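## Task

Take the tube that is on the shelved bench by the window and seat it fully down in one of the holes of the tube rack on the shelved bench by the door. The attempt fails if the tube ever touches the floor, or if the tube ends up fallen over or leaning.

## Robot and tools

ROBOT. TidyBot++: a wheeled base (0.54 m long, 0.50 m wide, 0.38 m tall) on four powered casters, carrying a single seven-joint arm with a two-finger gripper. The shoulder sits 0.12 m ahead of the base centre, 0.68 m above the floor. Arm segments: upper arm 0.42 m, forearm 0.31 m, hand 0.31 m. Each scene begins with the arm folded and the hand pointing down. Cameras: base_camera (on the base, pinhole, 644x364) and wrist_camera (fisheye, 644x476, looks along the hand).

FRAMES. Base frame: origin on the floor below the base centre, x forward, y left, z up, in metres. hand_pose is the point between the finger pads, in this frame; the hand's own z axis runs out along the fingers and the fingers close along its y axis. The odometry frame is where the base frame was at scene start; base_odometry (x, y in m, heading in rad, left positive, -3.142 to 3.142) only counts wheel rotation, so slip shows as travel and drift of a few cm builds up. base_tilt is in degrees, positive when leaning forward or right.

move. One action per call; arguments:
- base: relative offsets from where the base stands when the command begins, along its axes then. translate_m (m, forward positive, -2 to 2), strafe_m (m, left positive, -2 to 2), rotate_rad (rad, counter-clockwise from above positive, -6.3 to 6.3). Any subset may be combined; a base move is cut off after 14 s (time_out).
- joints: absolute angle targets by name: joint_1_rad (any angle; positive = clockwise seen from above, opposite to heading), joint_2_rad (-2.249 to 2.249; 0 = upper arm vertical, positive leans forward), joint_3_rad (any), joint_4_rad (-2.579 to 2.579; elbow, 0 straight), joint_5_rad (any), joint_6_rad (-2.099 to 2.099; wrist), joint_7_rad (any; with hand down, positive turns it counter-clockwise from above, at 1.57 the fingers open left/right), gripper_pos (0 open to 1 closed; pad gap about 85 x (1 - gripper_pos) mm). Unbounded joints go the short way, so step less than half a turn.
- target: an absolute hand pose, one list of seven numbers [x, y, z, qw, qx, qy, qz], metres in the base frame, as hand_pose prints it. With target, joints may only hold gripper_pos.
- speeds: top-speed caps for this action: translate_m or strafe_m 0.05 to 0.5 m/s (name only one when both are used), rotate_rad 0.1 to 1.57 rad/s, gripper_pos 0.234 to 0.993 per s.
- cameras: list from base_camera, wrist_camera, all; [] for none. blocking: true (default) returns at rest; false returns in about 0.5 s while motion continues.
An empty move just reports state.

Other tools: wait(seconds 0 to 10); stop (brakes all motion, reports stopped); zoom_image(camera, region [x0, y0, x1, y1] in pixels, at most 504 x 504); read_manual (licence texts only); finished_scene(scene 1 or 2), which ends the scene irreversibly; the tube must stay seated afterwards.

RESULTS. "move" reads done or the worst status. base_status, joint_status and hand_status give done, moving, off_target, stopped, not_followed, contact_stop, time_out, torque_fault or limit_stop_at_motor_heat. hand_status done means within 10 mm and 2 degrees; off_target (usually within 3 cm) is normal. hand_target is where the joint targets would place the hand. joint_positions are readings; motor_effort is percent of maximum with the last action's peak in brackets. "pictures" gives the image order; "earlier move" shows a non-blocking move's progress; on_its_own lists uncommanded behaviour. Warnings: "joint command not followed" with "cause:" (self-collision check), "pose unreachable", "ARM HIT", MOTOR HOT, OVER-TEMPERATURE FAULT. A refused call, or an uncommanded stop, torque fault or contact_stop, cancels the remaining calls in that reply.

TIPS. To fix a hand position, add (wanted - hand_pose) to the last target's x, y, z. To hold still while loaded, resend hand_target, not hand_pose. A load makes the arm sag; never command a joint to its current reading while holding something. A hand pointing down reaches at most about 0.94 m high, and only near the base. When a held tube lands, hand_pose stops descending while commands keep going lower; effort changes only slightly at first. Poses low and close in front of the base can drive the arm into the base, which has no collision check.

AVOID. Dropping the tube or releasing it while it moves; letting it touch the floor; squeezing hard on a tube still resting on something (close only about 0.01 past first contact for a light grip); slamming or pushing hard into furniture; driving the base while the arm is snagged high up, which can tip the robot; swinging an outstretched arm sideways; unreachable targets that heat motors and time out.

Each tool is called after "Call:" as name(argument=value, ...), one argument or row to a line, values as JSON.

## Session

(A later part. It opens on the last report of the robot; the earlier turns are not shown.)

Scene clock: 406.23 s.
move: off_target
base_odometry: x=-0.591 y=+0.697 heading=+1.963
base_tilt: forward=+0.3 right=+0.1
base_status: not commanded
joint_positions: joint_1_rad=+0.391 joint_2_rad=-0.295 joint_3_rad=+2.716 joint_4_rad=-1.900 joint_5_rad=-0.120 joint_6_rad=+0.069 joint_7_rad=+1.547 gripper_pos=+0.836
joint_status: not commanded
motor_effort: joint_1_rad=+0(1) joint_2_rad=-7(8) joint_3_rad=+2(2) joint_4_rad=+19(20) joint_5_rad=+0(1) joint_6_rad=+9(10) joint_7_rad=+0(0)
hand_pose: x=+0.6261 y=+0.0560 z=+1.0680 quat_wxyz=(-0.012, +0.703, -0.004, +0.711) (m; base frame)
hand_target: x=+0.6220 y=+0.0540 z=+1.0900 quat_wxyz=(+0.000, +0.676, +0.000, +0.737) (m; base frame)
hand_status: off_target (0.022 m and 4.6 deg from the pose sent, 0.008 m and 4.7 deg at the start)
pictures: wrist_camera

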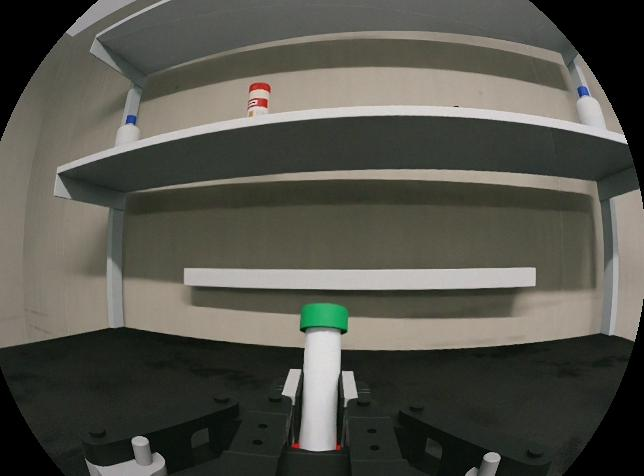

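Call:
zoom_image(
  camera="wrist_camera",
  region=[270, 390, 380, 470],
)

Call:
move(
  target=[0.622, 0.056, 1.068, 0, 0.676, 0, 0.737],
  cameras=["wrist_camera"],
)

Call:
zoom_image(
  camera="wrist_camera",
  region=[240, 370, 400, 470],
)

Scaled by 4.582.

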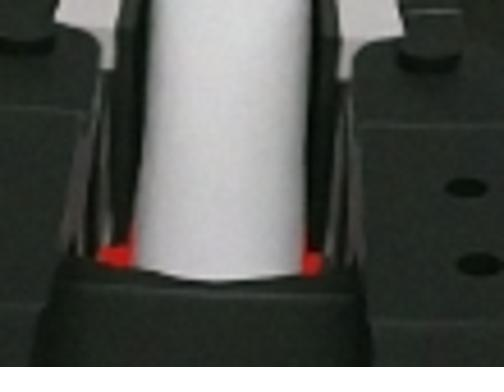

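Scene clock: 415.33 s.
move: off_target
base_odometry: x=-0.591 y=+0.697 heading=+1.963
base_tilt: forward=+0.5 right=+0.2
base_status: not commanded
joint_positions: joint_1_rad=+0.391 joint_2_rad=-0.295 joint_3_rad=+2.701 joint_4_rad=-1.965 joint_5_rad=-0.174 joint_6_rad=+0.145 joint_7_rad=+1.598 gripper_pos=+0.836
joint_status: not commanded
motor_effort: joint_1_rad=+0(1) joint_2_rad=-8(8) joint_3_rad=+2(2) joint_4_rad=+19(20) joint_5_rad=+0(0) joint_6_rad=+9(11) joint_7_rad=+0(0)
hand_pose: x=+0.6239 y=+0.0575 z=+1.0502 quat_wxyz=(-0.011, +0.700, -0.004, +0.714) (m; base frame)
hand_target: x=+0.6220 y=+0.0560 z=+1.0680 quat_wxyz=(+0.000, +0.676, +0.000, +0.737) (m; base frame)
hand_status: off_target (0.018 m and 4.0 deg from the pose sent, 0.004 m and 4.6 deg at the start)
pictures: wrist_camera

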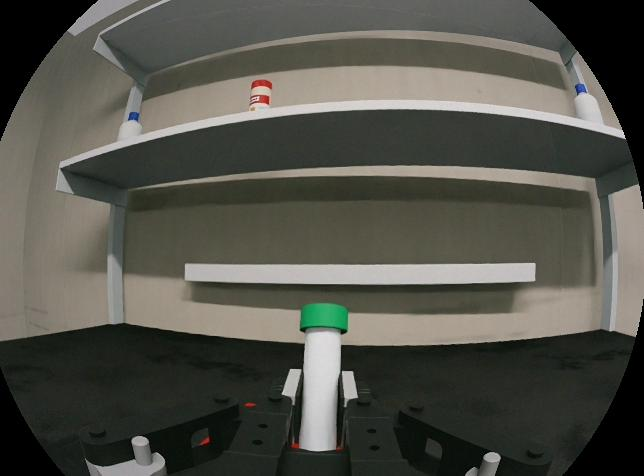

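Scaled by 3.150.

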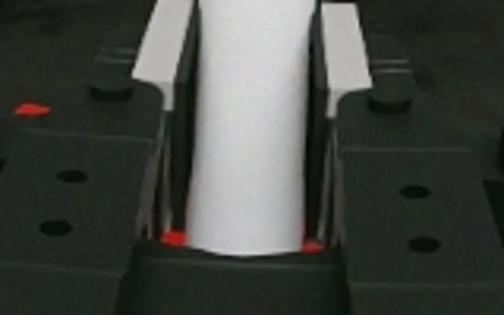

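Call:
move(
  target=[0.624, 0.056, 1.044, 0, 0.676, 0, 0.737],
  cameras=["wrist_camera"],
)

Call:
move(
  target=[0.625, 0.056, 1.025, 0, 0.679, 0, 0.734],
  cameras=["wrist_camera"],
)

Scene clock: 424.83 s.
move: off_target
base_odometry: x=-0.591 y=+0.697 heading=+1.963
base_tilt: forward=+0.4 right=+0.1
base_status: not commanded
joint_positions: joint_1_rad=+0.376 joint_2_rad=-0.291 joint_3_rad=+2.701 joint_4_rad=-2.031 joint_5_rad=-0.231 joint_6_rad=+0.235 joint_7_rad=+1.664 gripper_pos=+0.836
joint_status: not commanded
motor_effort: joint_1_rad=+0(1) joint_2_rad=-7(8) joint_3_rad=+2(2) joint_4_rad=+19(20) joint_5_rad=+0(0) joint_6_rad=+10(10) joint_7_rad=+0(1)
hand_pose: x=+0.6213 y=+0.0533 z=+1.0349 quat_wxyz=(-0.004, +0.693, -0.004, +0.721) (m; base frame)
hand_target: x=+0.6240 y=+0.0560 z=+1.0440 quat_wxyz=(+0.000, +0.676, +0.000, +0.737) (m; base frame)
hand_status: off_target (0.010 m and 2.8 deg from the pose sent, 0.006 m and 4.0 deg at the start)
pictures: wrist_camera

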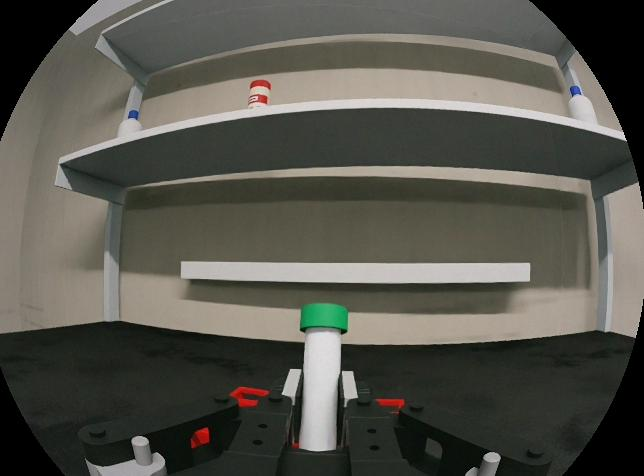

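Scene clock: 425.83 s.
move: off_target
base_odometry: x=-0.591 y=+0.697 heading=+1.963
base_tilt: forward=+0.5 right=+0.1
base_status: not commanded
joint_positions: joint_1_rad=+0.339 joint_2_rad=-0.275 joint_3_rad=+2.706 joint_4_rad=-2.076 joint_5_rad=-0.266 joint_6_rad=+0.294 joint_7_rad=+1.705 gripper_pos=+0.836
joint_status: not commanded
motor_effort: joint_1_rad=+0(1) joint_2_rad=-8(9) joint_3_rad=+1(2) joint_4_rad=+19(20) joint_5_rad=+0(1) joint_6_rad=+9(10) joint_7_rad=+0(1)
hand_pose: x=+0.6213 y=+0.0586 z=+1.0182 quat_wxyz=(-0.007, +0.694, +0.000, +0.720) (m; base frame)
hand_target: x=+0.6250 y=+0.0560 z=+1.0250 quat_wxyz=(+0.000, +0.679, +0.000, +0.734) (m; base frame)
hand_status: off_target (0.008 m and 2.4 deg from the pose sent, 0.011 m and 2.3 deg at the start)
pictures: wrist_camera

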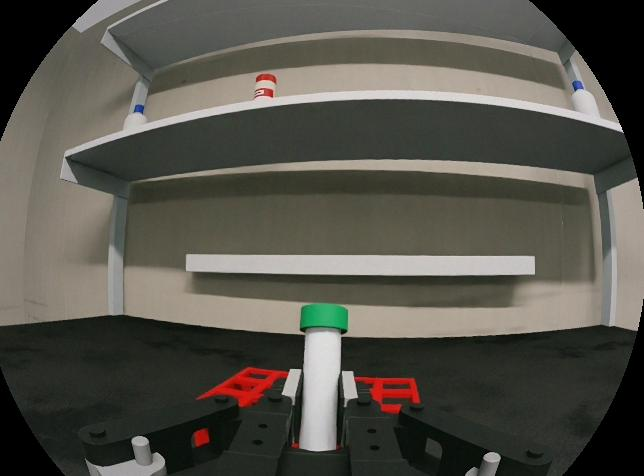

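Call:
zoom_image(
  camera="wrist_camera",
  region=[170, 340, 450, 470],
)

Call:
move(
  target=[0.627, 0.056, 1.012, 0, 0.683, 0, 0.730],
  cameras=["wrist_camera"],
)

Call:
zoom_image(
  camera="wrist_camera",
  region=[170, 340, 450, 470],
)

Scaled by 1.800.

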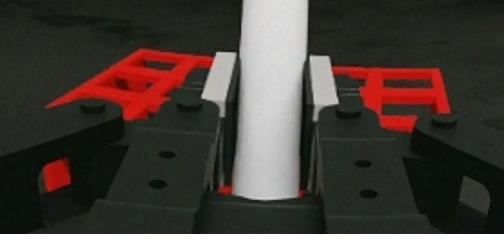

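Scene clock: 432.23 s.
move: done
base_odometry: x=-0.591 y=+0.697 heading=+1.963
base_tilt: forward=+0.4 right=+0.1
base_status: not commanded
joint_positions: joint_1_rad=+0.311 joint_2_rad=-0.262 joint_3_rad=+2.716 joint_4_rad=-2.096 joint_5_rad=-0.290 joint_6_rad=+0.326 joint_7_rad=+1.733 gripper_pos=+0.836
joint_status: not commanded
motor_effort: joint_1_rad=+0(1) joint_2_rad=-8(8) joint_3_rad=+1(2) joint_4_rad=+18(19) joint_5_rad=+1(1) joint_6_rad=+9(10) joint_7_rad=+0(1)
hand_pose: x=+0.6223 y=+0.0606 z=+1.0104 quat_wxyz=(-0.008, +0.694, +0.002, +0.720) (m; base frame)
hand_target: x=+0.6270 y=+0.0560 z=+1.0120 quat_wxyz=(+0.000, +0.683, +0.000, +0.730) (m; base frame)
hand_status: done (0.007 m and 1.9 deg from the pose sent, 0.009 m and 1.8 deg at the start)
pictures: wrist_camera

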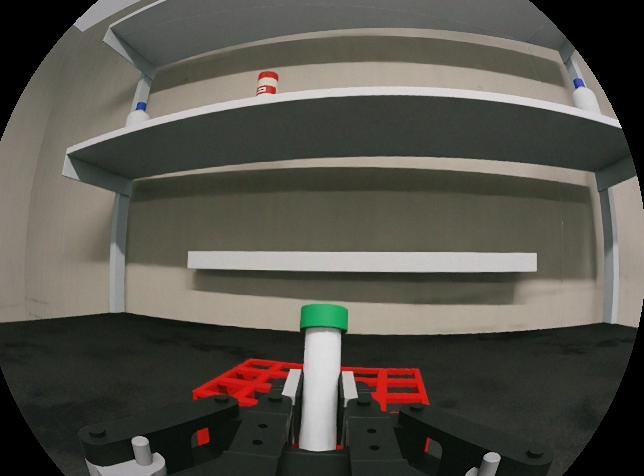

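Scaled by 1.800.

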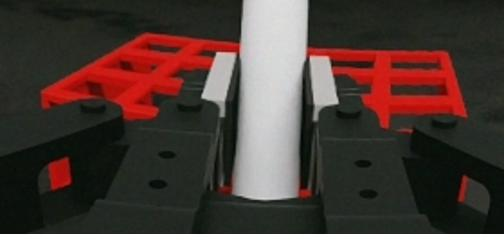

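Call:
move(
  target=[0.629, 0.054, 1.003, 0, 0.685, 0, 0.728],
  cameras=[],
)

Call:
move(
  target=[0.630, 0.052, 0.995, 0, 0.687, 0, 0.727],
  cameras=["wrist_camera"],
)

Scene clock: 440.10 s.
move: off_target
base_odometry: x=-0.591 y=+0.697 heading=+1.963
base_tilt: forward=+0.4 right=+0.2
base_status: not commanded
joint_positions: joint_1_rad=+0.270 joint_2_rad=-0.253 joint_3_rad=+2.746 joint_4_rad=-2.107 joint_5_rad=-0.294 joint_6_rad=+0.356 joint_7_rad=+1.746 gripper_pos=+0.836
joint_status: not commanded
motor_effort: joint_1_rad=+0(1) joint_2_rad=-7(8) joint_3_rad=+1(2) joint_4_rad=+17(18) joint_5_rad=+0(1) joint_6_rad=+7(9) joint_7_rad=+0(1)
hand_pose: x=+0.6229 y=+0.0601 z=+1.0103 quat_wxyz=(-0.009, +0.689, +0.003, +0.724) (m; base frame)
hand_target: x=+0.6290 y=+0.0540 z=+1.0030 quat_wxyz=(+0.000, +0.685, +0.000, +0.728) (m; base frame)
hand_status: off_target (0.011 m and 1.3 deg from the pose sent, 0.012 m and 1.6 deg at the start)
pictures: none
No camera images: "cameras" was empty.

Scene clock: 440.77 s.
move: off_target
base_odometry: x=-0.591 y=+0.697 heading=+1.963
base_tilt: forward=+0.5 right=+0.2
base_status: not commanded
joint_positions: joint_1_rad=+0.233 joint_2_rad=-0.247 joint_3_rad=+2.774 joint_4_rad=-2.119 joint_5_rad=-0.294 joint_6_rad=+0.385 joint_7_rad=+1.751 gripper_pos=+0.836
joint_status: not commanded
motor_effort: joint_1_rad=+0(1) joint_2_rad=-7(7) joint_3_rad=+1(2) joint_4_rad=+16(17) joint_5_rad=+0(0) joint_6_rad=+7(8) joint_7_rad=+0(1)
hand_pose: x=+0.6227 y=+0.0599 z=+1.0101 quat_wxyz=(-0.011, +0.685, +0.003, +0.729) (m; base frame)
hand_target: x=+0.6300 y=+0.0520 z=+0.9950 quat_wxyz=(+0.000, +0.687, +0.000, +0.727) (m; base frame)
hand_status: off_target (0.019 m and 1.4 deg from the pose sent, 0.019 m and 1.2 deg at the start)
pictures: wrist_camera

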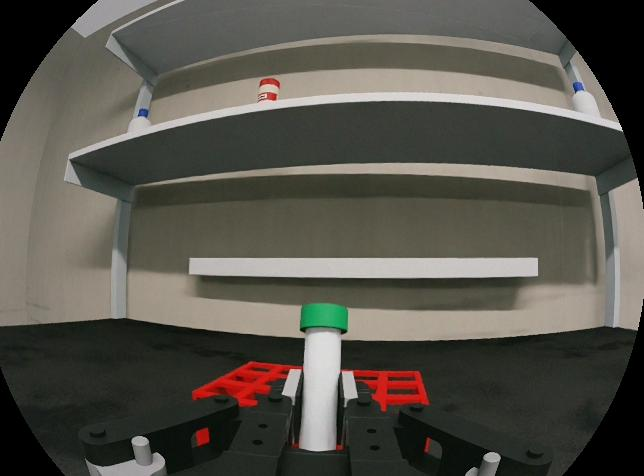

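Call:
move(
  target=[0.627, 0.057, 1.009, 0, 0.685, 0, 0.728],
  cameras=[],
)

Call:
move(
  joints={"gripper_pos": 0.6},
  speeds={"gripper_pos": 0.234},
  cameras=["wrist_camera"],
)

Call:
zoom_image(
  camera="wrist_camera",
  region=[170, 280, 450, 470],
)

Scene clock: 448.87 s.
move: done
base_odometry: x=-0.591 y=+0.697 heading=+1.963
base_tilt: forward=+0.4 right=+0.1
base_status: not commanded
joint_positions: joint_1_rad=+0.273 joint_2_rad=-0.247 joint_3_rad=+2.734 joint_4_rad=-2.117 joint_5_rad=-0.297 joint_6_rad=+0.386 joint_7_rad=+1.751 gripper_pos=+0.836
joint_status: not commanded
motor_effort: joint_1_rad=-1(1) joint_2_rad=-6(8) joint_3_rad=+0(1) joint_4_rad=+16(17) joint_5_rad=+0(1) joint_6_rad=+7(7) joint_7_rad=+0(1)
hand_pose: x=+0.6234 y=+0.0623 z=+1.0099 quat_wxyz=(-0.009, +0.685, +0.004, +0.729) (m; base frame)
hand_target: x=+0.6270 y=+0.0570 z=+1.0090 quat_wxyz=(+0.000, +0.685, +0.000, +0.728) (m; base frame)
hand_status: done (0.006 m and 1.1 deg from the pose sent, 0.005 m and 1.3 deg at the start)
pictures: none
No camera images: "cameras" was empty.

Scene clock: 450.30 s.
move: done
base_odometry: x=-0.591 y=+0.697 heading=+1.963
base_tilt: forward=+0.3 right=+0.2
base_status: not commanded
joint_positions: joint_1_rad=+0.273 joint_2_rad=-0.247 joint_3_rad=+2.726 joint_4_rad=-2.116 joint_5_rad=-0.297 joint_6_rad=+0.386 joint_7_rad=+1.751 gripper_pos=+0.599
joint_status: all done
motor_effort: joint_1_rad=+0(1) joint_2_rad=-6(7) joint_3_rad=+2(2) joint_4_rad=+15(16) joint_5_rad=+0(1) joint_6_rad=+6(6) joint_7_rad=-1(1)
hand_pose: x=+0.6230 y=+0.0670 z=+1.0100 quat_wxyz=(-0.011, +0.685, +0.008, +0.729) (m; base frame)
hand_target: x=+0.6270 y=+0.0570 z=+1.0090 quat_wxyz=(+0.000, +0.685, +0.000, +0.728) (m; base frame)
hand_status: not commanded
pictures: wrist_camera

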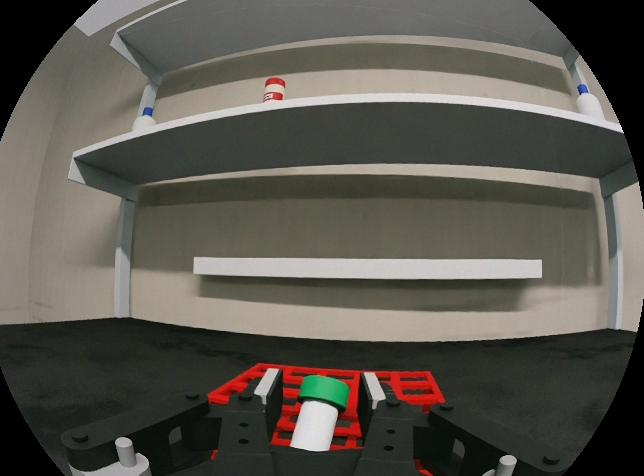

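Scaled by 1.800.

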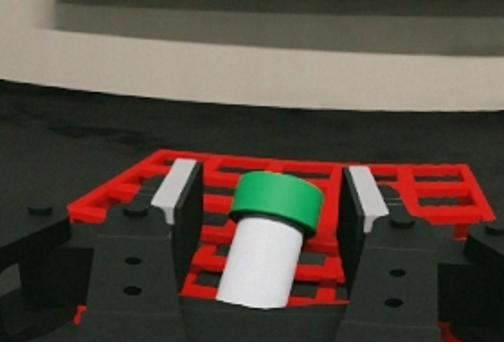

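Call:
move(
  joints={"gripper_pos": 0.3},
  cameras=[],
)

Call:
move(
  base={"translate_m": -0.15},
  speeds={"translate_m": 0.15},
  cameras=["wrist_camera"],
)

Call:
zoom_image(
  camera="wrist_camera",
  region=[170, 250, 470, 450],
)

Scene clock: 462.20 s.
move: done
base_odometry: x=-0.591 y=+0.697 heading=+1.963
base_tilt: forward=+0.4 right=+0.2
base_status: not commanded
joint_positions: joint_1_rad=+0.273 joint_2_rad=-0.247 joint_3_rad=+2.725 joint_4_rad=-2.115 joint_5_rad=-0.297 joint_6_rad=+0.386 joint_7_rad=+1.751 gripper_pos=+0.299
joint_status: all done
motor_effort: joint_1_rad=-1(1) joint_2_rad=-6(6) joint_3_rad=+1(2) joint_4_rad=+15(15) joint_5_rad=+0(1) joint_6_rad=+6(6) joint_7_rad=-1(1)
hand_pose: x=+0.6231 y=+0.0674 z=+1.0104 quat_wxyz=(-0.011, +0.685, +0.008, +0.729) (m; base frame)
hand_target: x=+0.6270 y=+0.0570 z=+1.0090 quat_wxyz=(+0.000, +0.685, +0.000, +0.728) (m; base frame)
hand_status: not commanded
pictures: none
No camera images: "cameras" was empty.

Scene clock: 463.83 s.
move: done
base_odometry: x=-0.534 y=+0.558 heading=+1.963
base_tilt: forward=+0.4 right=+0.2
base_status: done
joint_positions: joint_1_rad=+0.273 joint_2_rad=-0.245 joint_3_rad=+2.725 joint_4_rad=-2.115 joint_5_rad=-0.299 joint_6_rad=+0.386 joint_7_rad=+1.751 gripper_pos=+0.299
joint_status: not commanded
motor_effort: joint_1_rad=-1(1) joint_2_rad=-9(10) joint_3_rad=+1(2) joint_4_rad=+18(19) joint_5_rad=+0(1) joint_6_rad=+9(10) joint_7_rad=+0(1)
hand_pose: x=+0.6236 y=+0.0673 z=+1.0099 quat_wxyz=(-0.012, +0.685, +0.007, +0.728) (m; base frame)
hand_target: x=+0.6270 y=+0.0570 z=+1.0090 quat_wxyz=(+0.000, +0.685, +0.000, +0.728) (m; base frame)
hand_status: not commanded
pictures: wrist_camera

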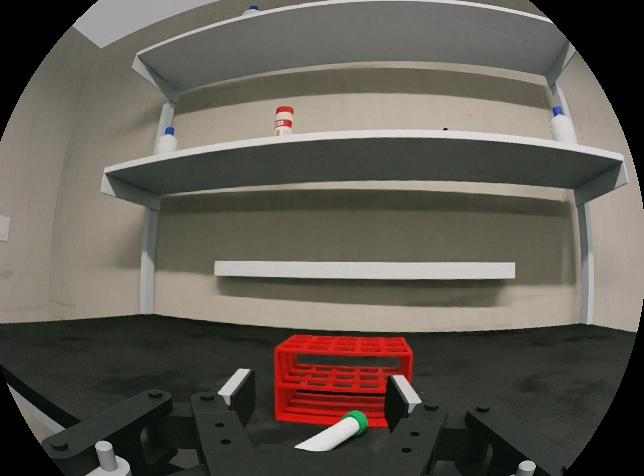

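Scaled by 1.680.

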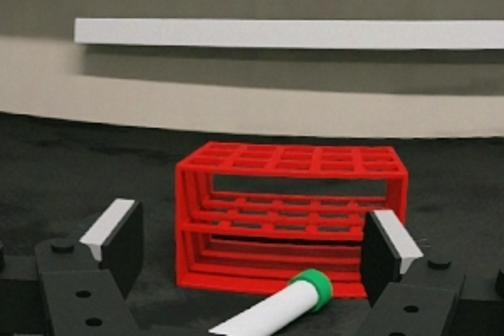

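Call:
move(
  target=[0.53, 0.05, 1.15, 0, 0.923, 0, 0.3826],
  joints={"gripper_pos": 0},
  cameras=["wrist_camera"],
)

Call:
zoom_image(
  camera="wrist_camera",
  region=[200, 250, 460, 450],
)

Scene clock: 524.30 s.
move: off_target
base_odometry: x=-0.534 y=+0.558 heading=+1.963
base_tilt: forward=+0.5 right=+0.1
base_status: not commanded
joint_positions: joint_1_rad=-0.203 joint_2_rad=+0.055 joint_3_rad=+3.106 joint_4_rad=-0.489 joint_5_rad=+0.142 joint_6_rad=-1.744 joint_7_rad=+1.498 gripper_pos=+0.000
joint_status: all done
motor_effort: joint_1_rad=+0(1) joint_2_rad=-12(15) joint_3_rad=+0(1) joint_4_rad=+11(20) joint_5_rad=+0(1) joint_6_rad=+7(10) joint_7_rad=+0(1)
hand_pose: x=+0.5347 y=+0.0567 z=+1.1681 quat_wxyz=(-0.007, +0.908, +0.035, +0.417) (m; base frame)
hand_target: x=+0.5300 y=+0.0500 z=+1.1500 quat_wxyz=(+0.000, +0.924, +0.000, +0.383) (m; base frame)
hand_status: off_target (0.020 m and 5.9 deg from the pose sent, 0.169 m and 48.5 deg at the start)
pictures: wrist_camera

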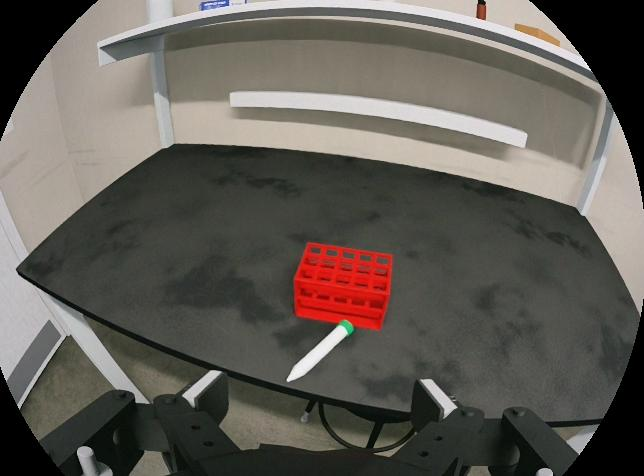

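Scaled by 1.938.

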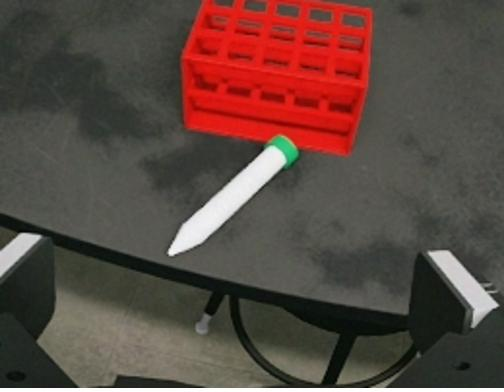

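Call:
move(
  base={"translate_m": 0.25},
  cameras=[],
)

Call:
move(
  target=[0.43, 0.06, 1.04, 0, 0.334, 0.943, 0],
  cameras=["wrist_camera"],
)

Scene clock: 632.23 s.
move: done
base_odometry: x=-0.629 y=+0.790 heading=+1.963
base_tilt: forward=+0.5 right=+0.1
base_status: done
joint_positions: joint_1_rad=-0.208 joint_2_rad=+0.076 joint_3_rad=+3.110 joint_4_rad=-0.484 joint_5_rad=+0.148 joint_6_rad=-1.749 joint_7_rad=+1.497 gripper_pos=+0.000
joint_status: not commanded
motor_effort: joint_1_rad=+0(3) joint_2_rad=-14(18) joint_3_rad=-1(2) joint_4_rad=+12(13) joint_5_rad=+1(2) joint_6_rad=+7(8) joint_7_rad=+0(1)
hand_pose: x=+0.5432 y=+0.0575 z=+1.1601 quat_wxyz=(-0.004, +0.912, +0.034, +0.408) (m; base frame)
hand_target: x=+0.5300 y=+0.0500 z=+1.1500 quat_wxyz=(+0.000, +0.924, +0.000, +0.383) (m; base frame)
hand_status: not commanded
pictures: none
No camera images: "cameras" was empty.

Scene clock: 642.73 s.
move: time_out
base_odometry: x=-0.629 y=+0.790 heading=+1.963
base_tilt: forward=+0.4 right=+0.2
base_status: not commanded
joint_positions: joint_1_rad=-0.079 joint_2_rad=+0.420 joint_3_rad=+3.048 joint_4_rad=-0.075 joint_5_rad=-0.251 joint_6_rad=-1.992 joint_7_rad=+3.623 gripper_pos=+0.000
joint_status: not commanded
motor_effort: joint_1_rad=+0(3) joint_2_rad=-23(28) joint_3_rad=-1(3) joint_4_rad=+10(12) joint_5_rad=-2(4) joint_6_rad=+5(7) joint_7_rad=+0(1)
hand_pose: x=+0.6039 y=+0.1373 z=+1.1037 quat_wxyz=(+0.196, +0.347, +0.874, +0.277) (m; base frame)
hand_target: x=+0.6027 y=+0.1397 z=+1.1042 quat_wxyz=(+0.193, +0.344, +0.875, +0.281) (m; base frame)
hand_status: time_out (0.201 m and 39.9 deg from the pose sent, 0.165 m and 140.7 deg at the start; a joint's target at an end of its range on 300 of 300 steps)
pictures: wrist_camera

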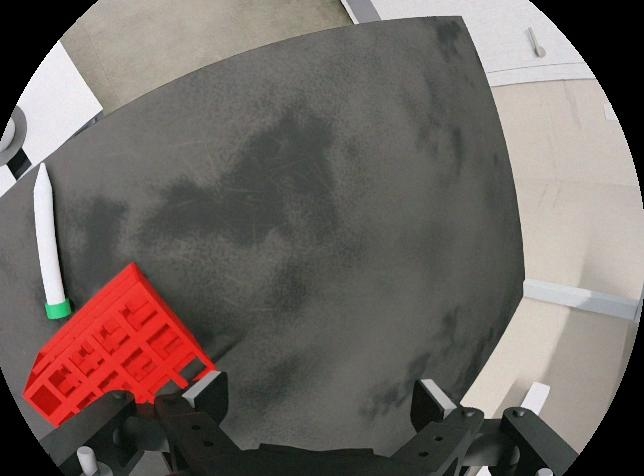

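Call:
move(
  joints={"joint_1_rad": -0.18, "joint_2_rad": 0.1, "joint_3_rad": 3.14, "joint_4_rad": -0.7, "joint_5_rad": 0, "joint_6_rad": -1.9, "joint_7_rad": 3.85},
  cameras=["wrist_camera"],
)

Scene clock: 687.90 s.
move: done
base_odometry: x=-0.629 y=+0.790 heading=+1.963
base_tilt: forward=+0.4 right=+0.1
base_status: not commanded
joint_positions: joint_1_rad=-0.149 joint_2_rad=+0.121 joint_3_rad=+3.128 joint_4_rad=-0.685 joint_5_rad=-0.047 joint_6_rad=-1.969 joint_7_rad=+3.787 gripper_pos=+0.000
joint_status: all done
motor_effort: joint_1_rad=+0(1) joint_2_rad=-16(24) joint_3_rad=+0(2) joint_4_rad=+12(13) joint_5_rad=-1(3) joint_6_rad=+3(6) joint_7_rad=+0(1)
hand_pose: x=+0.5004 y=+0.0772 z=+1.0268 quat_wxyz=(+0.145, +0.354, +0.917, +0.112) (m; base frame)
hand_target: x=+0.5127 y=+0.0736 z=+1.0380 quat_wxyz=(+0.190, +0.326, +0.920, +0.109) (m; base frame)
hand_status: not commanded
pictures: wrist_camera

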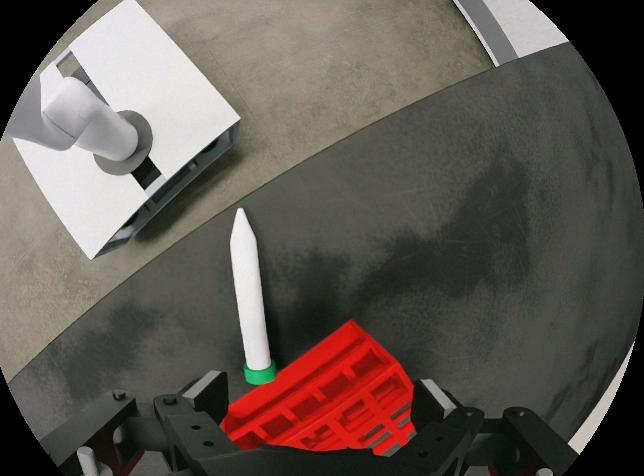

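Call:
move(
  target=[0.485, 0.07, 0.985, 0.1475, 0.330, 0.931, -0.0522],
  joints={"gripper_pos": 0.5},
  cameras=["wrist_camera"],
)

Scene clock: 702.97 s.
move: off_target
base_odometry: x=-0.629 y=+0.790 heading=+1.963
base_tilt: forward=+0.5 right=+0.1
base_status: not commanded
joint_positions: joint_1_rad=-0.202 joint_2_rad=+0.137 joint_3_rad=+2.881 joint_4_rad=-0.774 joint_5_rad=+0.328 joint_6_rad=-1.980 joint_7_rad=+3.786 gripper_pos=+0.499
joint_status: all done
motor_effort: joint_1_rad=+0(1) joint_2_rad=-17(17) joint_3_rad=-1(1) joint_4_rad=+13(13) joint_5_rad=+1(2) joint_6_rad=+2(4) joint_7_rad=+0(1)
hand_pose: x=+0.4950 y=+0.0730 z=+1.0002 quat_wxyz=(+0.174, +0.310, +0.935, -0.016) (m; base frame)
hand_target: x=+0.4850 y=+0.0700 z=+0.9850 quat_wxyz=(+0.147, +0.330, +0.931, -0.052) (m; base frame)
hand_status: off_target (0.018 m and 5.7 deg from the pose sent, 0.045 m and 19.1 deg at the start)
pictures: wrist_camera

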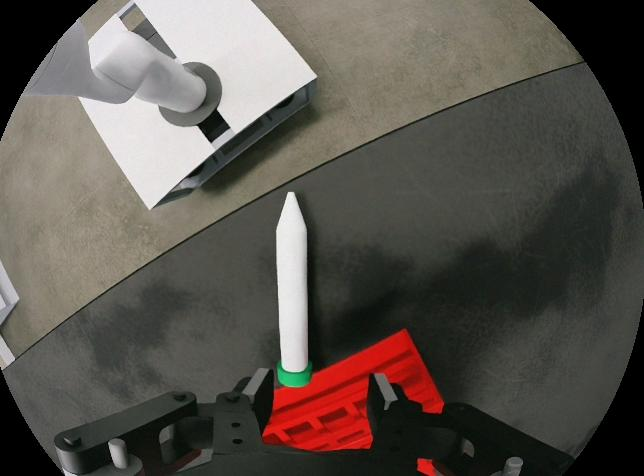

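Call:
move(
  target=[0.480, 0.061, 0.94, 0.1475, 0.330, 0.931, -0.0522],
  cameras=["wrist_camera"],
)

Scene clock: 731.30 s.
move: off_target
base_odometry: x=-0.629 y=+0.790 heading=+1.963
base_tilt: forward=+0.3 right=+0.2
base_status: not commanded
joint_positions: joint_1_rad=-0.202 joint_2_rad=+0.087 joint_3_rad=+2.895 joint_4_rad=-1.039 joint_5_rad=+0.330 joint_6_rad=-1.914 joint_7_rad=+3.778 gripper_pos=+0.499
joint_status: not commanded
motor_effort: joint_1_rad=+0(1) joint_2_rad=-15(18) joint_3_rad=-1(1) joint_4_rad=+13(14) joint_5_rad=+2(2) joint_6_rad=+1(3) joint_7_rad=+0(1)
hand_pose: x=+0.4697 y=+0.0588 z=+0.9399 quat_wxyz=(+0.129, +0.300, +0.942, -0.076) (m; base frame)
hand_target: x=+0.4800 y=+0.0610 z=+0.9400 quat_wxyz=(+0.147, +0.330, +0.931, -0.052) (m; base frame)
hand_status: off_target (0.011 m and 5.1 deg from the pose sent, 0.063 m and 5.7 deg at the start)
pictures: wrist_camera

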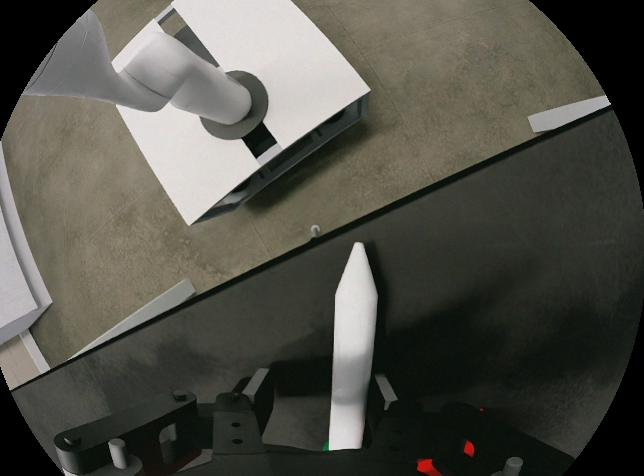

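Call:
move(
  target=[0.494, 0.0715, 0.928, 0.146, 0.358, 0.921, -0.0566],
  cameras=["wrist_camera"],
)

Scene clock: 747.23 s.
move: off_target
base_odometry: x=-0.629 y=+0.790 heading=+1.963
base_tilt: forward=+0.4 right=+0.1
base_status: not commanded
joint_positions: joint_1_rad=-0.202 joint_2_rad=+0.089 joint_3_rad=+2.883 joint_4_rad=-1.041 joint_5_rad=+0.333 joint_6_rad=-1.911 joint_7_rad=+3.677 gripper_pos=+0.499
joint_status: not commanded
motor_effort: joint_1_rad=+0(1) joint_2_rad=-13(15) joint_3_rad=-1(1) joint_4_rad=+12(14) joint_5_rad=+1(2) joint_6_rad=+1(2) joint_7_rad=+0(1)
hand_pose: x=+0.4701 y=+0.0622 z=+0.9389 quat_wxyz=(+0.133, +0.341, +0.928, -0.070) (m; base frame)
hand_target: x=+0.4940 y=+0.0715 z=+0.9280 quat_wxyz=(+0.146, +0.358, +0.921, -0.057) (m; base frame)
hand_status: off_target (0.028 m and 2.9 deg from the pose sent, 0.030 m and 7.7 deg at the start)
pictures: wrist_camera

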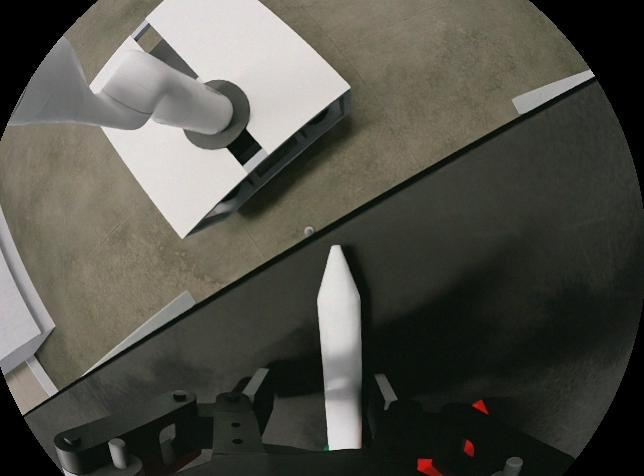

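Call:
move(
  target=[0.510, 0.088, 0.915, 0.146, 0.350, 0.925, -0.0566],
  cameras=["wrist_camera"],
)

Scene clock: 754.83 s.
move: off_target
base_odometry: x=-0.629 y=+0.790 heading=+1.963
base_tilt: forward=+0.4 right=+0.1
base_status: not commanded
joint_positions: joint_1_rad=-0.202 joint_2_rad=+0.096 joint_3_rad=+2.863 joint_4_rad=-1.040 joint_5_rad=+0.343 joint_6_rad=-1.888 joint_7_rad=+3.650 gripper_pos=+0.499
joint_status: not commanded
motor_effort: joint_1_rad=-1(1) joint_2_rad=-10(13) joint_3_rad=-1(1) joint_4_rad=+10(12) joint_5_rad=+0(2) joint_6_rad=+2(3) joint_7_rad=+0(1)
hand_pose: x=+0.4785 y=+0.0692 z=+0.9383 quat_wxyz=(+0.144, +0.344, +0.926, -0.063) (m; base frame)
hand_target: x=+0.5100 y=+0.0880 z=+0.9150 quat_wxyz=(+0.146, +0.350, +0.924, -0.057) (m; base frame)
hand_status: off_target (0.043 m and 1.0 deg from the pose sent, 0.053 m and 2.3 deg at the start)
pictures: wrist_camera

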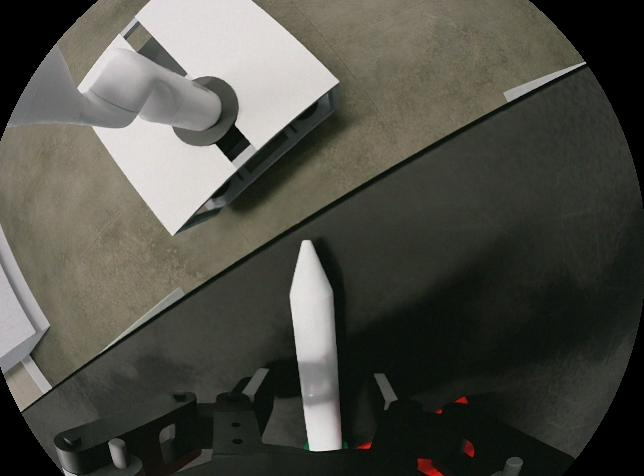

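Call:
move(
  target=[0.505, 0.084, 0.942, 0.146, 0.340, 0.928, -0.0566],
  cameras=[],
)

Call:
move(
  joints={"gripper_pos": 0.75},
  speeds={"gripper_pos": 0.234},
  cameras=["wrist_camera"],
)

Scene clock: 766.50 s.
move: done
base_odometry: x=-0.629 y=+0.790 heading=+1.963
base_tilt: forward=+0.5 right=+0.2
base_status: not commanded
joint_positions: joint_1_rad=-0.202 joint_2_rad=+0.149 joint_3_rad=+2.862 joint_4_rad=-0.973 joint_5_rad=+0.343 joint_6_rad=-1.888 joint_7_rad=+3.650 gripper_pos=+0.499
joint_status: not commanded
motor_effort: joint_1_rad=+0(1) joint_2_rad=-18(19) joint_3_rad=-1(1) joint_4_rad=+14(14) joint_5_rad=+2(2) joint_6_rad=+2(2) joint_7_rad=+0(1)
hand_pose: x=+0.5014 y=+0.0764 z=+0.9395 quat_wxyz=(+0.144, +0.347, +0.925, -0.053) (m; base frame)
hand_target: x=+0.5050 y=+0.0840 z=+0.9420 quat_wxyz=(+0.146, +0.340, +0.927, -0.057) (m; base frame)
hand_status: done (0.009 m and 1.0 deg from the pose sent, 0.031 m and 1.0 deg at the start)
pictures: none
No camera images: "cameras" was empty.

Scene clock: 767.90 s.
move: done
base_odometry: x=-0.629 y=+0.790 heading=+1.963
base_tilt: forward=+0.4 right=+0.1
base_status: not commanded
joint_positions: joint_1_rad=-0.202 joint_2_rad=+0.149 joint_3_rad=+2.862 joint_4_rad=-0.969 joint_5_rad=+0.343 joint_6_rad=-1.888 joint_7_rad=+3.650 gripper_pos=+0.750
joint_status: all done
motor_effort: joint_1_rad=+0(1) joint_2_rad=-17(18) joint_3_rad=-1(1) joint_4_rad=+13(14) joint_5_rad=+2(2) joint_6_rad=+1(2) joint_7_rad=+0(1)
hand_pose: x=+0.5019 y=+0.0766 z=+0.9406 quat_wxyz=(+0.145, +0.347, +0.925, -0.051) (m; base frame)
hand_target: x=+0.5050 y=+0.0840 z=+0.9420 quat_wxyz=(+0.146, +0.340, +0.927, -0.057) (m; base frame)
hand_status: not commanded
pictures: wrist_camera

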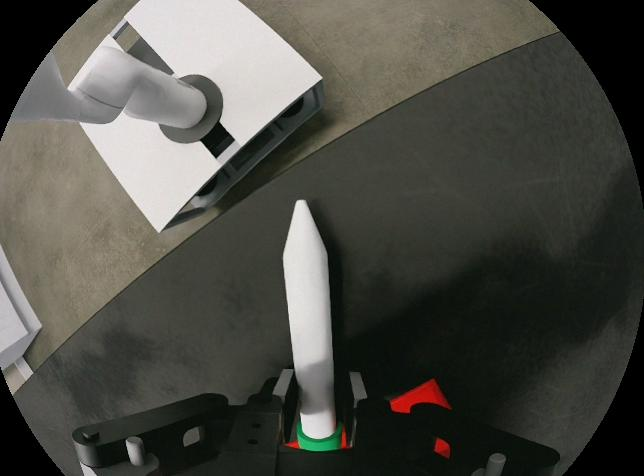

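Call:
move(
  joints={"gripper_pos": 0.80},
  speeds={"gripper_pos": 0.234},
  cameras=[],
)

Call:
move(
  joints={"gripper_pos": 0.86},
  speeds={"gripper_pos": 0.234},
  cameras=["wrist_camera"],
)

Scene clock: 774.10 s.
move: done
base_odometry: x=-0.629 y=+0.790 heading=+1.963
base_tilt: forward=+0.4 right=+0.1
base_status: not commanded
joint_positions: joint_1_rad=-0.202 joint_2_rad=+0.149 joint_3_rad=+2.862 joint_4_rad=-0.969 joint_5_rad=+0.343 joint_6_rad=-1.888 joint_7_rad=+3.650 gripper_pos=+0.798
joint_status: all done
motor_effort: joint_1_rad=+0(0) joint_2_rad=-17(18) joint_3_rad=-1(1) joint_4_rad=+13(14) joint_5_rad=+2(2) joint_6_rad=+1(2) joint_7_rad=+0(0)
hand_pose: x=+0.5019 y=+0.0766 z=+0.9408 quat_wxyz=(+0.145, +0.347, +0.925, -0.051) (m; base frame)
hand_target: x=+0.5050 y=+0.0840 z=+0.9420 quat_wxyz=(+0.146, +0.340, +0.927, -0.057) (m; base frame)
hand_status: not commanded
pictures: none
No camera images: "cameras" was empty.

Scene clock: 774.67 s.
move: done
base_odometry: x=-0.629 y=+0.790 heading=+1.963
base_tilt: forward=+0.5 right=+0.1
base_status: not commanded
joint_positions: joint_1_rad=-0.202 joint_2_rad=+0.149 joint_3_rad=+2.862 joint_4_rad=-0.968 joint_5_rad=+0.343 joint_6_rad=-1.888 joint_7_rad=+3.650 gripper_pos=+0.834
joint_status: all done
motor_effort: joint_1_rad=+0(0) joint_2_rad=-16(18) joint_3_rad=-1(1) joint_4_rad=+13(14) joint_5_rad=+2(2) joint_6_rad=+1(2) joint_7_rad=+0(1)
hand_pose: x=+0.5020 y=+0.0767 z=+0.9409 quat_wxyz=(+0.145, +0.347, +0.925, -0.051) (m; base frame)
hand_target: x=+0.5050 y=+0.0840 z=+0.9420 quat_wxyz=(+0.146, +0.340, +0.927, -0.057) (m; base frame)
hand_status: not commanded
pictures: wrist_camera

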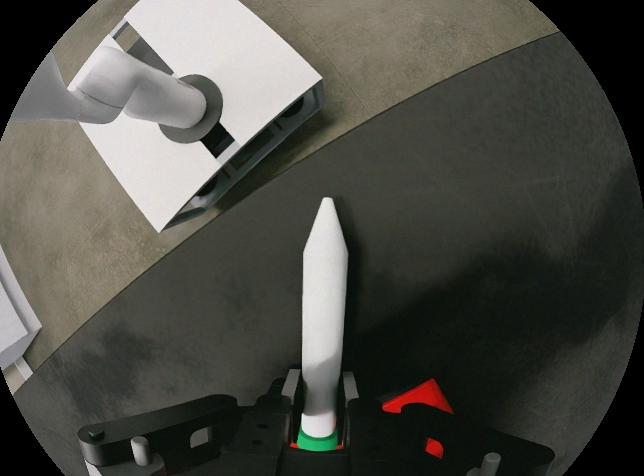

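Call:
move(
  target=[0.475, 0.084, 1.01, 0.146, 0.340, 0.928, -0.0566],
  cameras=["wrist_camera"],
)

Scene clock: 780.80 s.
move: off_target
base_odometry: x=-0.629 y=+0.790 heading=+1.963
base_tilt: forward=+0.5 right=+0.1
base_status: not commanded
joint_positions: joint_1_rad=-0.311 joint_2_rad=+0.192 joint_3_rad=+2.887 joint_4_rad=-0.634 joint_5_rad=+0.393 joint_6_rad=-2.028 joint_7_rad=+3.655 gripper_pos=+0.836
joint_status: not commanded
motor_effort: joint_1_rad=+0(1) joint_2_rad=-17(19) joint_3_rad=-1(1) joint_4_rad=+12(14) joint_5_rad=+2(2) joint_6_rad=+3(4) joint_7_rad=+0(1)
hand_pose: x=+0.5058 y=+0.0994 z=+1.0225 quat_wxyz=(+0.197, +0.350, +0.916, +0.007) (m; base frame)
hand_target: x=+0.4995 y=+0.0924 z=+1.0154 quat_wxyz=(+0.179, +0.333, +0.925, -0.031) (m; base frame)
hand_status: off_target (0.037 m and 9.5 deg from the pose sent, 0.075 m and 1.1 deg at the start; a joint's target at an end of its range on 35 of 35 steps)
pictures: wrist_camera

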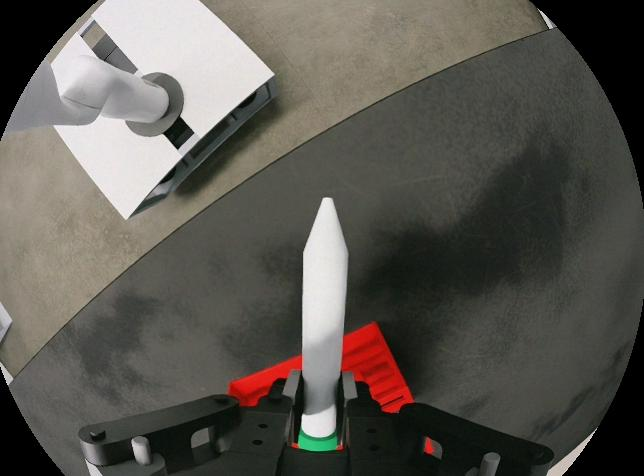

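Call:
move(
  base={"translate_m": -0.2},
  cameras=[],
)

Call:
move(
  joints={"joint_1_rad": 0, "joint_2_rad": -0.3, "joint_3_rad": 3.14, "joint_4_rad": -1.8, "joint_5_rad": 0, "joint_6_rad": -0.238, "joint_7_rad": 4.70},
  cameras=["wrist_camera"],
)

Scene clock: 815.13 s.
move: done
base_odometry: x=-0.553 y=+0.605 heading=+1.962
base_tilt: forward=+0.5 right=+0.1
base_status: done
joint_positions: joint_1_rad=-0.317 joint_2_rad=+0.206 joint_3_rad=+2.890 joint_4_rad=-0.631 joint_5_rad=+0.396 joint_6_rad=-2.034 joint_7_rad=+3.655 gripper_pos=+0.836
joint_status: not commanded
motor_effort: joint_1_rad=+0(3) joint_2_rad=-17(23) joint_3_rad=-1(2) joint_4_rad=+12(13) joint_5_rad=+2(3) joint_6_rad=+3(4) joint_7_rad=+0(1)
hand_pose: x=+0.5088 y=+0.1008 z=+1.0174 quat_wxyz=(+0.191, +0.350, +0.917, +0.001) (m; base frame)
hand_target: x=+0.4995 y=+0.0924 z=+1.0154 quat_wxyz=(+0.179, +0.333, +0.925, -0.031) (m; base frame)
hand_status: not commanded
pictures: none
No camera images: "cameras" was empty.

Scene clock: 818.10 s.
move: done
base_odometry: x=-0.553 y=+0.605 heading=+1.962
base_tilt: forward=+0.4 right=+0.1
base_status: not commanded
joint_positions: joint_1_rad=-0.029 joint_2_rad=-0.280 joint_3_rad=+3.129 joint_4_rad=-1.786 joint_5_rad=+0.045 joint_6_rad=-0.316 joint_7_rad=+4.638 gripper_pos=+0.836
joint_status: all done
motor_effort: joint_1_rad=+0(2) joint_2_rad=-10(19) joint_3_rad=+0(2) joint_4_rad=+19(20) joint_5_rad=+0(4) joint_6_rad=+9(10) joint_7_rad=+0(1)
hand_pose: x=+0.6176 y=+0.0189 z=+1.0289 quat_wxyz=(+0.613, -0.001, +0.790, +0.015) (m; base frame)
hand_target: x=+0.6152 y=+0.0023 z=+1.0542 quat_wxyz=(+0.646, +0.004, +0.764, +0.004) (m; base frame)
hand_status: not commanded
pictures: wrist_camera

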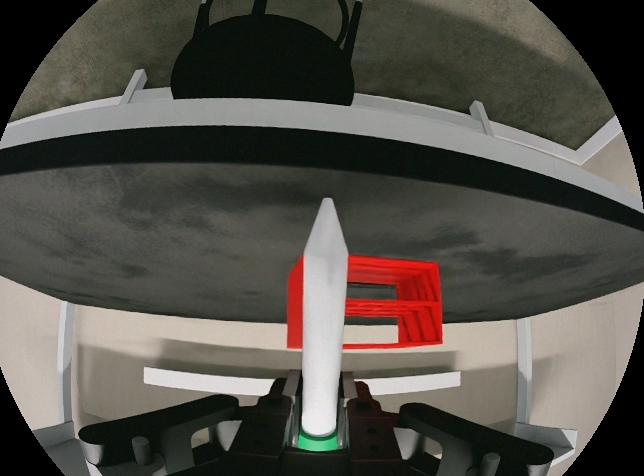

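Call:
move(
  joints={"joint_1_rad": 0, "joint_2_rad": -0.34, "joint_3_rad": 3.14, "joint_4_rad": -1.83, "joint_5_rad": 0, "joint_6_rad": 0.32, "joint_7_rad": 4.76},
  cameras=["wrist_camera"],
)

Scene clock: 825.23 s.
move: done
base_odometry: x=-0.553 y=+0.605 heading=+1.962
base_tilt: forward=+0.4 right=+0.1
base_status: not commanded
joint_positions: joint_1_rad=-0.029 joint_2_rad=-0.331 joint_3_rad=+3.129 joint_4_rad=-1.820 joint_5_rad=+0.044 joint_6_rad=+0.245 joint_7_rad=+4.699 gripper_pos=+0.836
joint_status: all done
motor_effort: joint_1_rad=-1(1) joint_2_rad=-8(11) joint_3_rad=+0(1) joint_4_rad=+19(21) joint_5_rad=+0(1) joint_6_rad=+9(10) joint_7_rad=+0(2)
hand_pose: x=+0.5896 y=+0.0263 z=+1.2051 quat_wxyz=(+0.812, -0.027, +0.582, +0.007) (m; base frame)
hand_target: x=+0.5786 y=+0.0023 z=+1.2253 quat_wxyz=(+0.833, -0.014, +0.552, -0.019) (m; base frame)
hand_status: not commanded
pictures: wrist_camera

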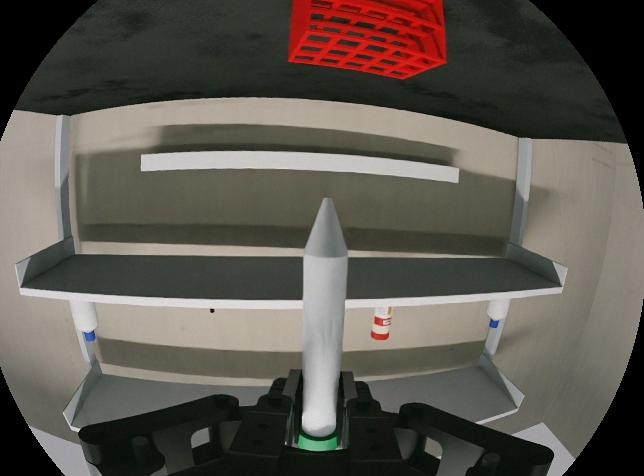

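Call:
zoom_image(
  camera="wrist_camera",
  region=[270, 0, 470, 100],
)

Scaled by 2.520.

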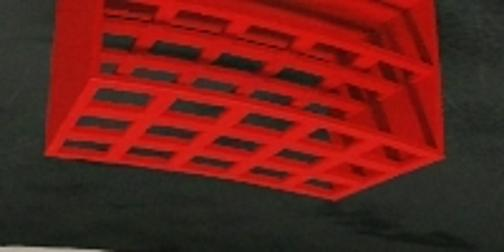

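Call:
move(
  target=[0.68, 0.065, 1.12, 0.8076, 0, 0.5898, 0],
  cameras=["wrist_camera"],
)

Call:
zoom_image(
  camera="wrist_camera",
  region=[200, 100, 450, 300],
)

Scene clock: 870.83 s.
move: off_target
base_odometry: x=-0.553 y=+0.605 heading=+1.962
base_tilt: forward=+0.4 right=+0.1
base_status: not commanded
joint_positions: joint_1_rad=+1.706 joint_2_rad=-0.698 joint_3_rad=+2.142 joint_4_rad=-1.856 joint_5_rad=+0.591 joint_6_rad=+0.713 joint_7_rad=+3.356 gripper_pos=+0.836
joint_status: not commanded
motor_effort: joint_1_rad=+0(1) joint_2_rad=+14(14) joint_3_rad=+10(11) joint_4_rad=+15(20) joint_5_rad=-6(6) joint_6_rad=+2(10) joint_7_rad=+0(1)
hand_pose: x=+0.6705 y=+0.0448 z=+1.1413 quat_wxyz=(+0.820, +0.023, +0.572, -0.017) (m; base frame)
hand_target: x=+0.6800 y=+0.0650 z=+1.1200 quat_wxyz=(+0.808, +0.000, +0.590, +0.000) (m; base frame)
hand_status: off_target (0.031 m and 4.1 deg from the pose sent, 0.130 m and 3.3 deg at the start)
pictures: wrist_camera

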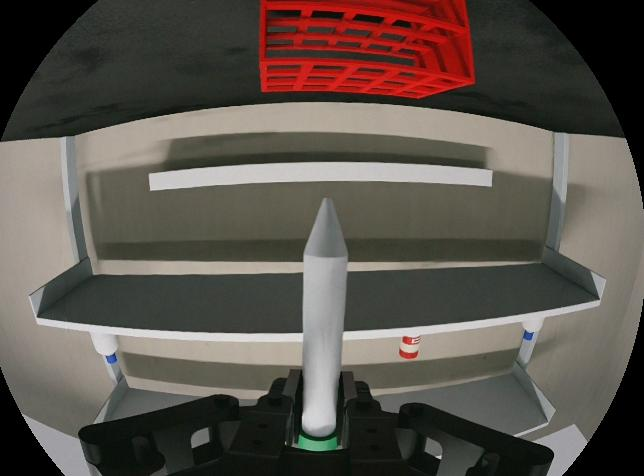

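Scaled by 2.016.

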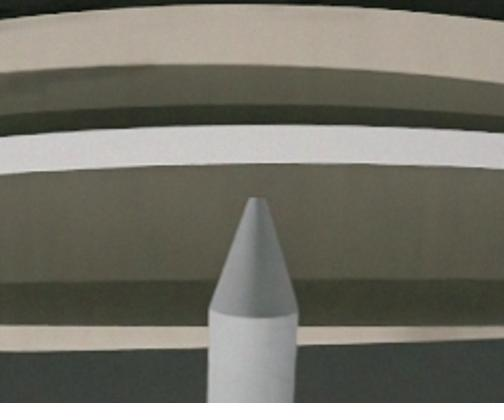

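Call:
zoom_image(
  camera="wrist_camera",
  region=[250, 0, 490, 120],
)

Scaled by 2.100.

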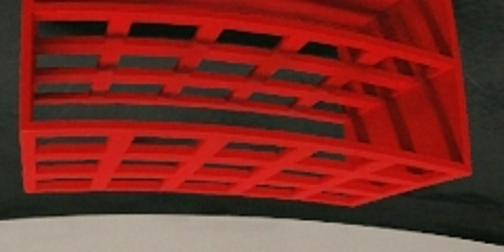

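Call:
move(
  target=[0.714, 0.093, 1.07, 0.7985, -0.02, 0.6020, 0.015],
  cameras=["wrist_camera"],
)

Call:
zoom_image(
  camera="wrist_camera",
  region=[220, 0, 480, 220],
)

Scene clock: 909.10 s.
move: off_target
base_odometry: x=-0.553 y=+0.605 heading=+1.962
base_tilt: forward=+0.4 right=+0.1
base_status: not commanded
joint_positions: joint_1_rad=+1.871 joint_2_rad=-0.882 joint_3_rad=+2.088 joint_4_rad=-1.882 joint_5_rad=+0.592 joint_6_rad=+0.869 joint_7_rad=+3.219 gripper_pos=+0.836
joint_status: not commanded
motor_effort: joint_1_rad=-1(1) joint_2_rad=+19(22) joint_3_rad=+13(14) joint_4_rad=+13(15) joint_5_rad=-7(7) joint_6_rad=+0(3) joint_7_rad=+0(1)
hand_pose: x=+0.7095 y=+0.0847 z=+1.0808 quat_wxyz=(+0.800, -0.022, +0.599, -0.019) (m; base frame)
hand_target: x=+0.7140 y=+0.0930 z=+1.0700 quat_wxyz=(+0.798, -0.020, +0.602, +0.015) (m; base frame)
hand_status: off_target (0.014 m and 4.0 deg from the pose sent, 0.096 m and 7.4 deg at the start)
pictures: wrist_camera

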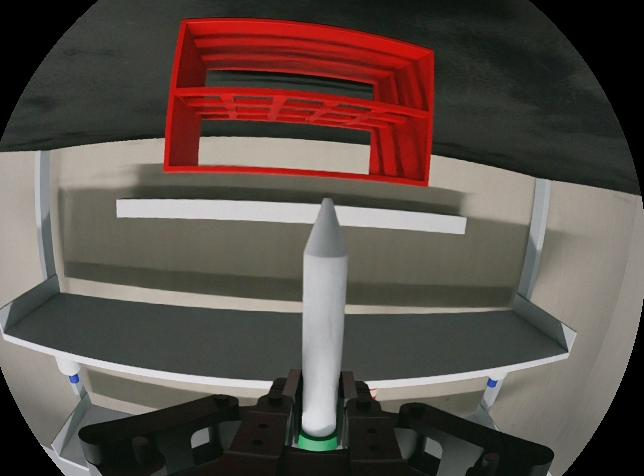

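Scaled by 1.938.

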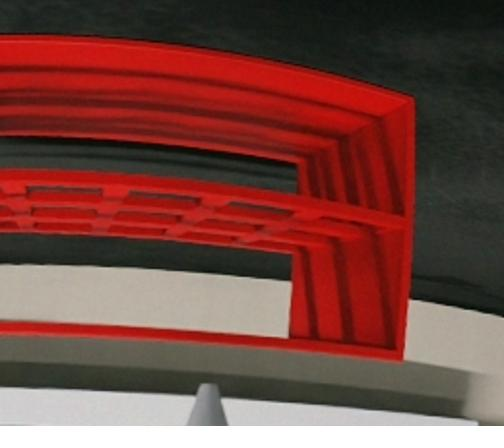

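Call:
move(
  target=[0.710, 0.081, 1.07, 0.7985, -0.01, 0.6020, 0.015],
  cameras=["wrist_camera"],
)

Call:
zoom_image(
  camera="wrist_camera",
  region=[220, 0, 480, 220],
)

Scene clock: 933.30 s.
move: off_target
base_odometry: x=-0.553 y=+0.605 heading=+1.962
base_tilt: forward=+0.5 right=+0.1
base_status: not commanded
joint_positions: joint_1_rad=+1.872 joint_2_rad=-0.882 joint_3_rad=+2.088 joint_4_rad=-1.898 joint_5_rad=+0.592 joint_6_rad=+0.871 joint_7_rad=+3.216 gripper_pos=+0.836
joint_status: not commanded
motor_effort: joint_1_rad=-1(1) joint_2_rad=+20(20) joint_3_rad=+13(13) joint_4_rad=+13(13) joint_5_rad=-7(7) joint_6_rad=+0(1) joint_7_rad=+0(1)
hand_pose: x=+0.7078 y=+0.0778 z=+1.0751 quat_wxyz=(+0.798, -0.014, +0.602, -0.020) (m; base frame)
hand_target: x=+0.7100 y=+0.0810 z=+1.0700 quat_wxyz=(+0.798, -0.010, +0.602, +0.015) (m; base frame)
hand_status: off_target (0.006 m and 4.0 deg from the pose sent, 0.011 m and 4.2 deg at the start)
pictures: wrist_camera

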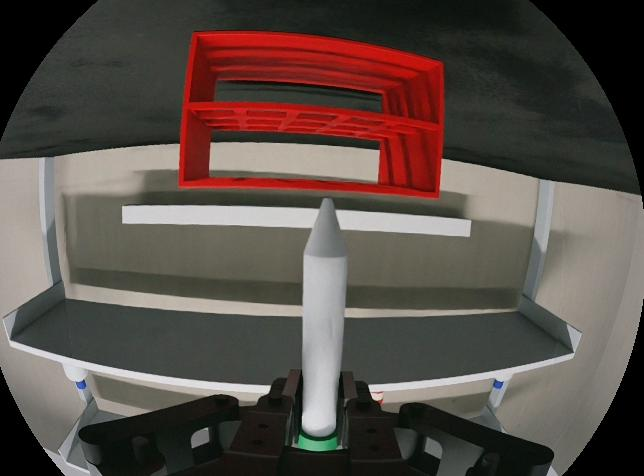

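Scaled by 1.938.

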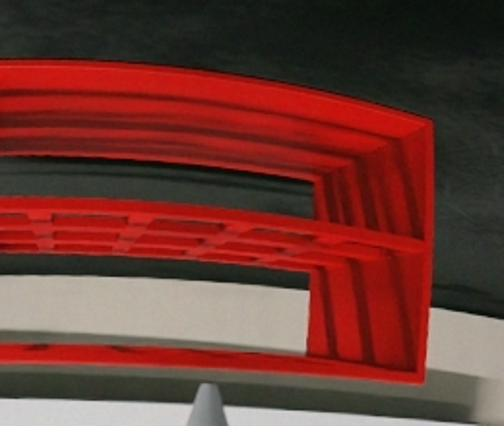

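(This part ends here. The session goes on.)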